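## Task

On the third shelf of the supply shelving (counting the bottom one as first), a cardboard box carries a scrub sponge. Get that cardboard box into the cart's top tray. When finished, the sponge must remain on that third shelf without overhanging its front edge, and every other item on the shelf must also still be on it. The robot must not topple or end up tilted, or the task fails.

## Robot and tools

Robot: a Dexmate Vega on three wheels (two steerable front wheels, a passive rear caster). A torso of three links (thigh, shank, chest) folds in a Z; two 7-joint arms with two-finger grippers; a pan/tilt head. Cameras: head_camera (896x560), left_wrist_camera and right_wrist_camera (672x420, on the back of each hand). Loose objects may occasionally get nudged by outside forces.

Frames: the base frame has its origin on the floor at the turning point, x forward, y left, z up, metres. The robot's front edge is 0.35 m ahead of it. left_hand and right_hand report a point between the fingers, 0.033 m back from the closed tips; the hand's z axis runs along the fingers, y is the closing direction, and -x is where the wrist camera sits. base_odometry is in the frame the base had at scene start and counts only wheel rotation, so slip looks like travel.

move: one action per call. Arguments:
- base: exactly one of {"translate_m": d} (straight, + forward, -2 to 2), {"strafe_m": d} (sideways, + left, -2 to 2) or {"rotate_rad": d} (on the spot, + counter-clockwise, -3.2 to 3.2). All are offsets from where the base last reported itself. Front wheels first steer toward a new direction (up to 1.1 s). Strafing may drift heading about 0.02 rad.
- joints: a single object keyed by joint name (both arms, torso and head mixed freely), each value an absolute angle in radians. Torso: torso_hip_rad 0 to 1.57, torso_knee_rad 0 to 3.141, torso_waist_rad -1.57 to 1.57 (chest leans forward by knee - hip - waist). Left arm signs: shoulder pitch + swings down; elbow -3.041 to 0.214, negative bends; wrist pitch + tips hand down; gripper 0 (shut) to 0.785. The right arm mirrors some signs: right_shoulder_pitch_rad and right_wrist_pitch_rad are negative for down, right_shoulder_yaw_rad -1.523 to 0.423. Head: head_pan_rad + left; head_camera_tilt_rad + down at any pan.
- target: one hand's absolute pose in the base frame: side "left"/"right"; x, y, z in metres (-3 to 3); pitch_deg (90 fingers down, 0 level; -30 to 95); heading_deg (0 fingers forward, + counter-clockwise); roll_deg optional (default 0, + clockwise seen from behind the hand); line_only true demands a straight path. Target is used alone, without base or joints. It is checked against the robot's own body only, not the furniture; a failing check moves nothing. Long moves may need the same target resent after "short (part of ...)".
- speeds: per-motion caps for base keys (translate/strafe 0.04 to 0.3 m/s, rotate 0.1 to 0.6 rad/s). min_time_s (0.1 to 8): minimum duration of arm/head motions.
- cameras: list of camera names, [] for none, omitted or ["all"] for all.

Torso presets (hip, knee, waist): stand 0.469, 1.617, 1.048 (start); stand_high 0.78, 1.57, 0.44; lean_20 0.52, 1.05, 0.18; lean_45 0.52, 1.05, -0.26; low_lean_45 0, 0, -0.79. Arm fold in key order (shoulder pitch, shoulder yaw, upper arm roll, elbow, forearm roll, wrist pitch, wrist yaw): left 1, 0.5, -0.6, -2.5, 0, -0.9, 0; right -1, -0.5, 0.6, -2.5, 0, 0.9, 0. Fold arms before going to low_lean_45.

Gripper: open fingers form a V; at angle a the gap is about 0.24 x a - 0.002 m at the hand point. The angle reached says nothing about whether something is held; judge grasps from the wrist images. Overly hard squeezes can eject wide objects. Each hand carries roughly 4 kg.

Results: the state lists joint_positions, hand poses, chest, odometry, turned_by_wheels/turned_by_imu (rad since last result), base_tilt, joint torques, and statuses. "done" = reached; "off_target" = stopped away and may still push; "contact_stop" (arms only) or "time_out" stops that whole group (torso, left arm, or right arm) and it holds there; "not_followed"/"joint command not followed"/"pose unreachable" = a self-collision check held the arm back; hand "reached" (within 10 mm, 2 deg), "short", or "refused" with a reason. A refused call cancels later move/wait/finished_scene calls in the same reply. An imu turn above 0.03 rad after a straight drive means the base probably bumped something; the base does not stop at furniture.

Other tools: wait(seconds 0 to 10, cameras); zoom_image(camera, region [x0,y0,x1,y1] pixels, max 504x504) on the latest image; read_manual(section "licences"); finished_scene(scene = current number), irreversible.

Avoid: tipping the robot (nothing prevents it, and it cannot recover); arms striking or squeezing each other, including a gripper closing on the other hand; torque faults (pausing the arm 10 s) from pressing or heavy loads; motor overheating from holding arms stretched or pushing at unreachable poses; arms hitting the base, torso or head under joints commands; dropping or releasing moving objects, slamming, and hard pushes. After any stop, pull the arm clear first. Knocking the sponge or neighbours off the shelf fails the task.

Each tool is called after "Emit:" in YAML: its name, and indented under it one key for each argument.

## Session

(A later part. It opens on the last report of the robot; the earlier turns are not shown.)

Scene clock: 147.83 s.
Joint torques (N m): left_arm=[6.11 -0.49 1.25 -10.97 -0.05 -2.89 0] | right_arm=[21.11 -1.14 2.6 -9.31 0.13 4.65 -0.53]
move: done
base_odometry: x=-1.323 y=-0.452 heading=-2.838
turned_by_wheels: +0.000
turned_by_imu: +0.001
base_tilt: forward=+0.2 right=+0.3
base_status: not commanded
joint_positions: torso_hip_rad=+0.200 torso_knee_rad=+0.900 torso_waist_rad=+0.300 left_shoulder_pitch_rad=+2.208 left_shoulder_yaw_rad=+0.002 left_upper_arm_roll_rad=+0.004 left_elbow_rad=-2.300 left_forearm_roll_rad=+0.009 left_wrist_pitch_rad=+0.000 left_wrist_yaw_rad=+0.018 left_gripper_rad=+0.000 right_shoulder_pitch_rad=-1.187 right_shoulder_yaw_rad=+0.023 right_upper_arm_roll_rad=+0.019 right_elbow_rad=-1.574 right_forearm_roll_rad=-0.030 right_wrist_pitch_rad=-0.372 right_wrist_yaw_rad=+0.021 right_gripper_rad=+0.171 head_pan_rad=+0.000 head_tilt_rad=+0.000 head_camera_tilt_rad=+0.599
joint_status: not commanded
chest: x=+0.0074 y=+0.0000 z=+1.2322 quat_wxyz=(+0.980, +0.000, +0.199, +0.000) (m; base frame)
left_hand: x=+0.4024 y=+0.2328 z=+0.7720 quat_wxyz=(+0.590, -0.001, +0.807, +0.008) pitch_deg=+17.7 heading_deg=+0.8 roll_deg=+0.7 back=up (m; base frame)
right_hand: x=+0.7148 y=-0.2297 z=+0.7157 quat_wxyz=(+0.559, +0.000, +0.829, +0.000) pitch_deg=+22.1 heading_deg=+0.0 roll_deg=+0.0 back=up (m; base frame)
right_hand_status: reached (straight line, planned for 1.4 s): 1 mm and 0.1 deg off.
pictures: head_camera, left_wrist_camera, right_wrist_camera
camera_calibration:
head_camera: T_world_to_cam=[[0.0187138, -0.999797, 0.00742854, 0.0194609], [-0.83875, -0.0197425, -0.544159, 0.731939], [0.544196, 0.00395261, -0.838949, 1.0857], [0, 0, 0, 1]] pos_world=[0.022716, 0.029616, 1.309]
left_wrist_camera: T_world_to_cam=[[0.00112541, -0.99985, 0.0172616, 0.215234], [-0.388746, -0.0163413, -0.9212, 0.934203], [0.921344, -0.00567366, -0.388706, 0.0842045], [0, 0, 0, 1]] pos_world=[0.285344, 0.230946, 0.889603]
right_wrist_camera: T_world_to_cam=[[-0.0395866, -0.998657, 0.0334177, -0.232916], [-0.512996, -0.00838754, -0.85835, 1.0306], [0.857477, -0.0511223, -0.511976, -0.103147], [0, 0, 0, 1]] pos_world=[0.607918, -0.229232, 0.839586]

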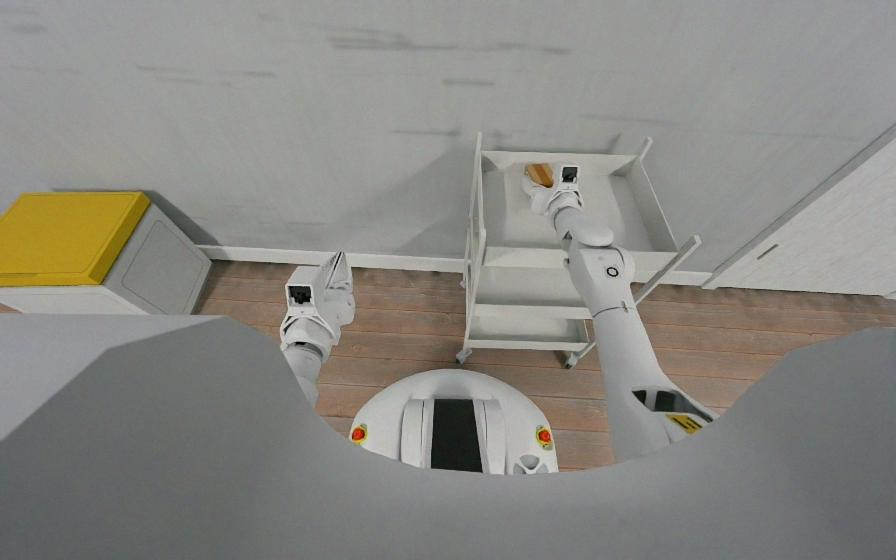

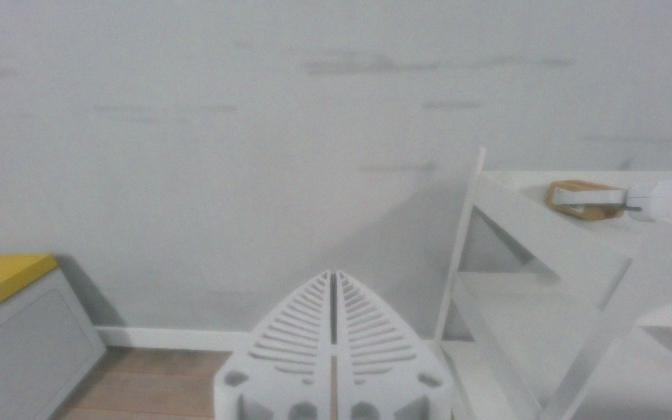

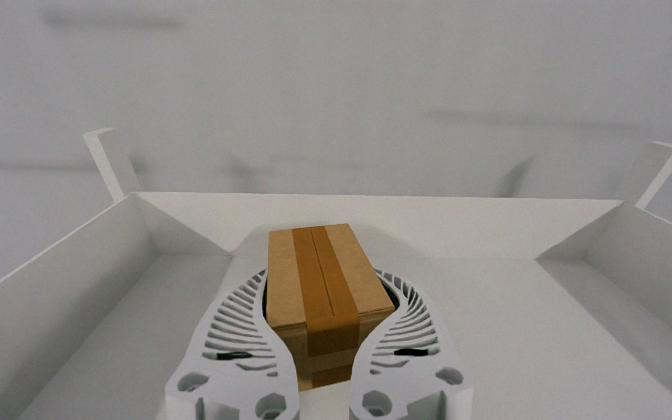

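Emit:
move:
  target: {"side":"right","x":0.715,"y":-0.23,"z":0.697,"pitch_deg":22,"heading_deg":0,"line_only":true}
  cameras: ["right_wrist_camera"]

Emit:
move:
  target: {"side":"right","x":0.715,"y":-0.23,"z":0.688,"pitch_deg":22,"heading_deg":0,"line_only":true}
  cameras: ["right_wrist_camera"]

Scene clock: 149.90 s.
Joint torques (N m): left_arm=[5.67 0.71 1.11 -11.04 -0.06 -3.21 0.02] | right_arm=[19.98 -0.02 2.97 -7.55 -0.03 2.85 -0.42]
move: done
base_odometry: x=-1.323 y=-0.452 heading=-2.838
turned_by_wheels: +0.000
turned_by_imu: +0.001
base_tilt: forward=+0.1 right=+0.3
base_status: not commanded
joint_positions: torso_hip_rad=+0.200 torso_knee_rad=+0.900 torso_waist_rad=+0.300 left_shoulder_pitch_rad=+2.208 left_shoulder_yaw_rad=+0.002 left_upper_arm_roll_rad=+0.004 left_elbow_rad=-2.300 left_forearm_roll_rad=+0.009 left_wrist_pitch_rad=+0.000 left_wrist_yaw_rad=+0.018 left_gripper_rad=+0.000 right_shoulder_pitch_rad=-1.176 right_shoulder_yaw_rad=+0.022 right_upper_arm_roll_rad=+0.020 right_elbow_rad=-1.493 right_forearm_roll_rad=-0.029 right_wrist_pitch_rad=-0.301 right_wrist_yaw_rad=+0.020 right_gripper_rad=+0.171 head_pan_rad=+0.000 head_tilt_rad=+0.000 head_camera_tilt_rad=+0.599
joint_status: not commanded
chest: x=+0.0074 y=+0.0000 z=+1.2322 quat_wxyz=(+0.980, +0.000, +0.199, +0.000) (m; base frame)
left_hand: x=+0.4024 y=+0.2328 z=+0.7720 quat_wxyz=(+0.590, -0.001, +0.807, +0.008) pitch_deg=+17.7 heading_deg=+0.8 roll_deg=+0.7 back=up (m; base frame)
right_hand: x=+0.7148 y=-0.2297 z=+0.6978 quat_wxyz=(+0.559, +0.000, +0.829, +0.000) pitch_deg=+22.0 heading_deg=+0.0 roll_deg=+0.0 back=up (m; base frame)
right_hand_status: reached (straight line, planned for 0.6 s): 1 mm and 0.0 deg off.
pictures: right_wrist_camera
camera_calibration:
right_wrist_camera: T_world_to_cam=[[-0.0396008, -0.998657, 0.0333959, -0.232288], [-0.51257, -0.00838702, -0.858605, 1.01509], [0.857732, -0.0511191, -0.511549, -0.112867], [0, 0, 0, 1]] pos_world=[0.607918, -0.229232, 0.821586]

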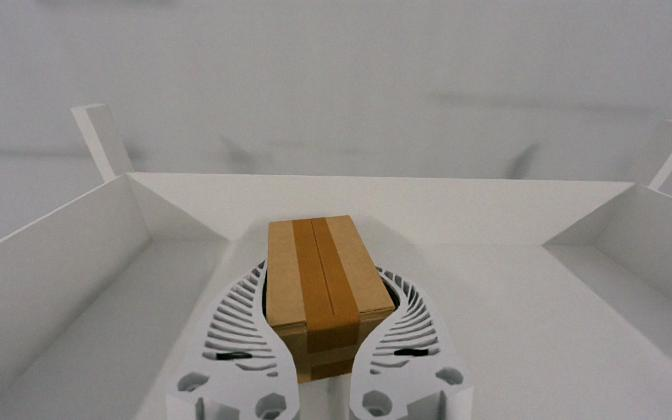

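Scene clock: 151.27 s.
Joint torques (N m): left_arm=[5.15 0.72 0.91 -11.5 0.06 -3.55 0.17] | right_arm=[7.09 -3.11 3.91 3.82 0.09 -3.83 -0.17]
move: done
base_odometry: x=-1.323 y=-0.452 heading=-2.838
turned_by_wheels: +0.000
turned_by_imu: +0.000
base_tilt: forward=+0.1 right=+0.3
base_status: not commanded
joint_positions: torso_hip_rad=+0.200 torso_knee_rad=+0.900 torso_waist_rad=+0.300 left_shoulder_pitch_rad=+2.208 left_shoulder_yaw_rad=+0.002 left_upper_arm_roll_rad=+0.004 left_elbow_rad=-2.300 left_forearm_roll_rad=+0.009 left_wrist_pitch_rad=+0.000 left_wrist_yaw_rad=+0.018 left_gripper_rad=+0.000 right_shoulder_pitch_rad=-1.168 right_shoulder_yaw_rad=+0.021 right_upper_arm_roll_rad=+0.020 right_elbow_rad=-1.450 right_forearm_roll_rad=-0.028 right_wrist_pitch_rad=-0.263 right_wrist_yaw_rad=+0.019 right_gripper_rad=+0.170 head_pan_rad=+0.000 head_tilt_rad=+0.000 head_camera_tilt_rad=+0.599
joint_status: not commanded
chest: x=+0.0070 y=+0.0000 z=+1.2322 quat_wxyz=(+0.980, +0.000, +0.198, +0.000) (m; base frame)
left_hand: x=+0.4023 y=+0.2328 z=+0.7723 quat_wxyz=(+0.590, -0.001, +0.807, +0.008) pitch_deg=+17.6 heading_deg=+0.8 roll_deg=+0.7 back=up (m; base frame)
right_hand: x=+0.7155 y=-0.2297 z=+0.6911 quat_wxyz=(+0.561, +0.000, +0.828, +0.000) pitch_deg=+21.8 heading_deg=+0.0 roll_deg=+0.0 back=up (m; base frame)
right_hand_status: reached (straight line, planned for 0.5 s): 3 mm and 0.2 deg off.
pictures: right_wrist_camera
camera_calibration:
right_wrist_camera: T_world_to_cam=[[-0.0396568, -0.998662, 0.0331785, -0.231829], [-0.508907, -0.00838902, -0.860781, 1.00855], [0.859908, -0.0510205, -0.507893, -0.121], [0, 0, 0, 1]] pos_world=[0.608114, -0.229232, 0.81438]

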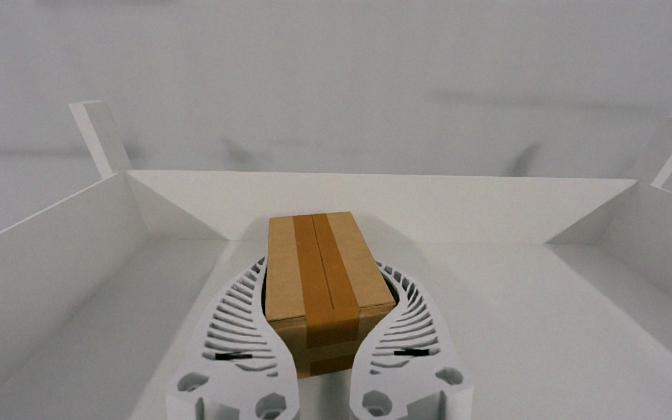

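Emit:
move:
  joints: {"right_gripper_rad": 0.5}
  cameras: []

Emit:
move:
  target: {"side":"right","x":0.60,"y":-0.23,"z":0.79,"pitch_deg":22,"heading_deg":0,"line_only":true}

Scene clock: 152.37 s.
Joint torques (N m): left_arm=[5.58 0.18 1.16 -10.66 -0.04 -3.41 0.23] | right_arm=[14.41 -0.11 1.84 -7.49 0.01 2.33 0.15]
move: done
base_odometry: x=-1.323 y=-0.452 heading=-2.838
turned_by_wheels: +0.000
turned_by_imu: +0.000
base_tilt: forward=+0.1 right=+0.3
base_status: not commanded
joint_positions: torso_hip_rad=+0.200 torso_knee_rad=+0.900 torso_waist_rad=+0.300 left_shoulder_pitch_rad=+2.208 left_shoulder_yaw_rad=+0.002 left_upper_arm_roll_rad=+0.004 left_elbow_rad=-2.300 left_forearm_roll_rad=+0.009 left_wrist_pitch_rad=+0.000 left_wrist_yaw_rad=+0.018 left_gripper_rad=+0.000 right_shoulder_pitch_rad=-1.167 right_shoulder_yaw_rad=+0.021 right_upper_arm_roll_rad=+0.021 right_elbow_rad=-1.444 right_forearm_roll_rad=-0.028 right_wrist_pitch_rad=-0.261 right_wrist_yaw_rad=+0.019 right_gripper_rad=+0.500 head_pan_rad=+0.000 head_tilt_rad=+0.000 head_camera_tilt_rad=+0.599
joint_status: all done
chest: x=+0.0072 y=+0.0000 z=+1.2322 quat_wxyz=(+0.980, +0.000, +0.199, +0.000) (m; base frame)
left_hand: x=+0.4024 y=+0.2328 z=+0.7721 quat_wxyz=(+0.590, -0.001, +0.807, +0.008) pitch_deg=+17.7 heading_deg=+0.8 roll_deg=+0.7 back=up (m; base frame)
right_hand: x=+0.7148 y=-0.2298 z=+0.6880 quat_wxyz=(+0.559, +0.000, +0.829, +0.000) pitch_deg=+22.0 heading_deg=+0.0 roll_deg=+0.0 back=up (m; base frame)
pictures: none
No camera images: "cameras" was empty.

Scene clock: 156.63 s.
Joint torques (N m): left_arm=[4.52 0.87 1.12 -10.4 -0.08 -2.99 0.09] | right_arm=[1.82 0.77 -1.71 -13.99 0.12 3.44 0.14]
move: done
base_odometry: x=-1.323 y=-0.452 heading=-2.838
turned_by_wheels: +0.000
turned_by_imu: +0.001
base_tilt: forward=+0.2 right=+0.4
base_status: not commanded
joint_positions: torso_hip_rad=+0.200 torso_knee_rad=+0.900 torso_waist_rad=+0.300 left_shoulder_pitch_rad=+2.208 left_shoulder_yaw_rad=+0.002 left_upper_arm_roll_rad=+0.004 left_elbow_rad=-2.300 left_forearm_roll_rad=+0.009 left_wrist_pitch_rad=+0.000 left_wrist_yaw_rad=+0.018 left_gripper_rad=+0.000 right_shoulder_pitch_rad=-1.547 right_shoulder_yaw_rad=+0.029 right_upper_arm_roll_rad=+0.010 right_elbow_rad=-2.200 right_forearm_roll_rad=-0.036 right_wrist_pitch_rad=-0.638 right_wrist_yaw_rad=+0.031 right_gripper_rad=+0.500 head_pan_rad=+0.000 head_tilt_rad=+0.000 head_camera_tilt_rad=+0.599
joint_status: not commanded
chest: x=+0.0073 y=+0.0000 z=+1.2322 quat_wxyz=(+0.980, +0.000, +0.199, +0.000) (m; base frame)
left_hand: x=+0.4024 y=+0.2328 z=+0.7721 quat_wxyz=(+0.590, -0.001, +0.807, +0.008) pitch_deg=+17.7 heading_deg=+0.8 roll_deg=+0.7 back=up (m; base frame)
right_hand: x=+0.6009 y=-0.2302 z=+0.7886 quat_wxyz=(+0.559, +0.000, +0.829, +0.000) pitch_deg=+22.0 heading_deg=+0.0 roll_deg=+0.0 back=up (m; base frame)
right_hand_status: reached (straight line, planned for 2.7 s): 2 mm and 0.1 deg off.
pictures: head_camera, left_wrist_camera, right_wrist_camera
camera_calibration:
head_camera: T_world_to_cam=[[0.018712, -0.999797, 0.00743231, 0.0194598], [-0.838629, -0.0197422, -0.544346, 0.732014], [0.544382, 0.00395285, -0.838828, 1.08565], [0, 0, 0, 1]] pos_world=[0.022517, 0.029616, 1.309]
left_wrist_camera: T_world_to_cam=[[0.00112175, -0.99985, 0.0172624, 0.215234], [-0.38854, -0.0163419, -0.921287, 0.934222], [0.921431, -0.00567367, -0.3885, 0.0839967], [0, 0, 0, 1]] pos_world=[0.285344, 0.230946, 0.889603]
right_wrist_camera: T_world_to_cam=[[-0.0403058, -0.998623, 0.0335807, -0.240037], [-0.512727, -0.00817481, -0.858513, 1.03477], [0.857605, -0.0518208, -0.511691, 0.0312024], [0, 0, 0, 1]] pos_world=[0.494118, -0.229631, 0.912386]

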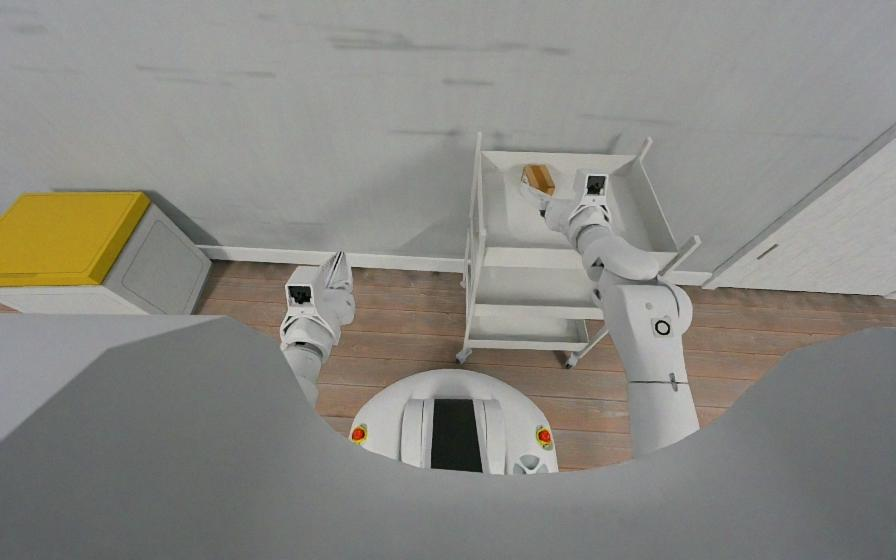

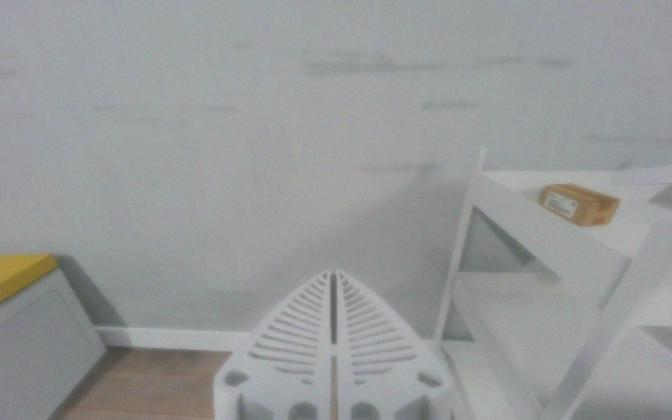

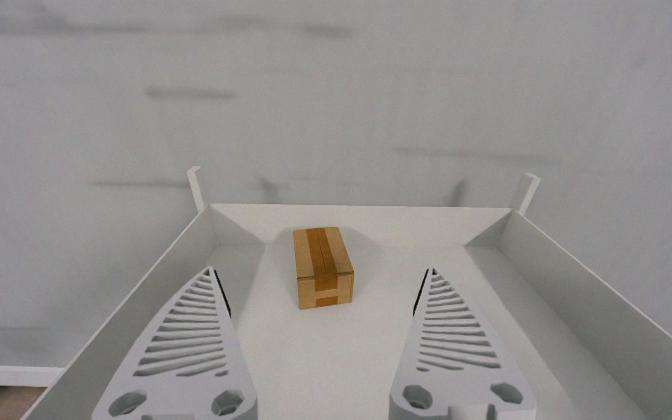

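Emit:
finished_scene:
  scene: 1

The scene is finished: the task was done.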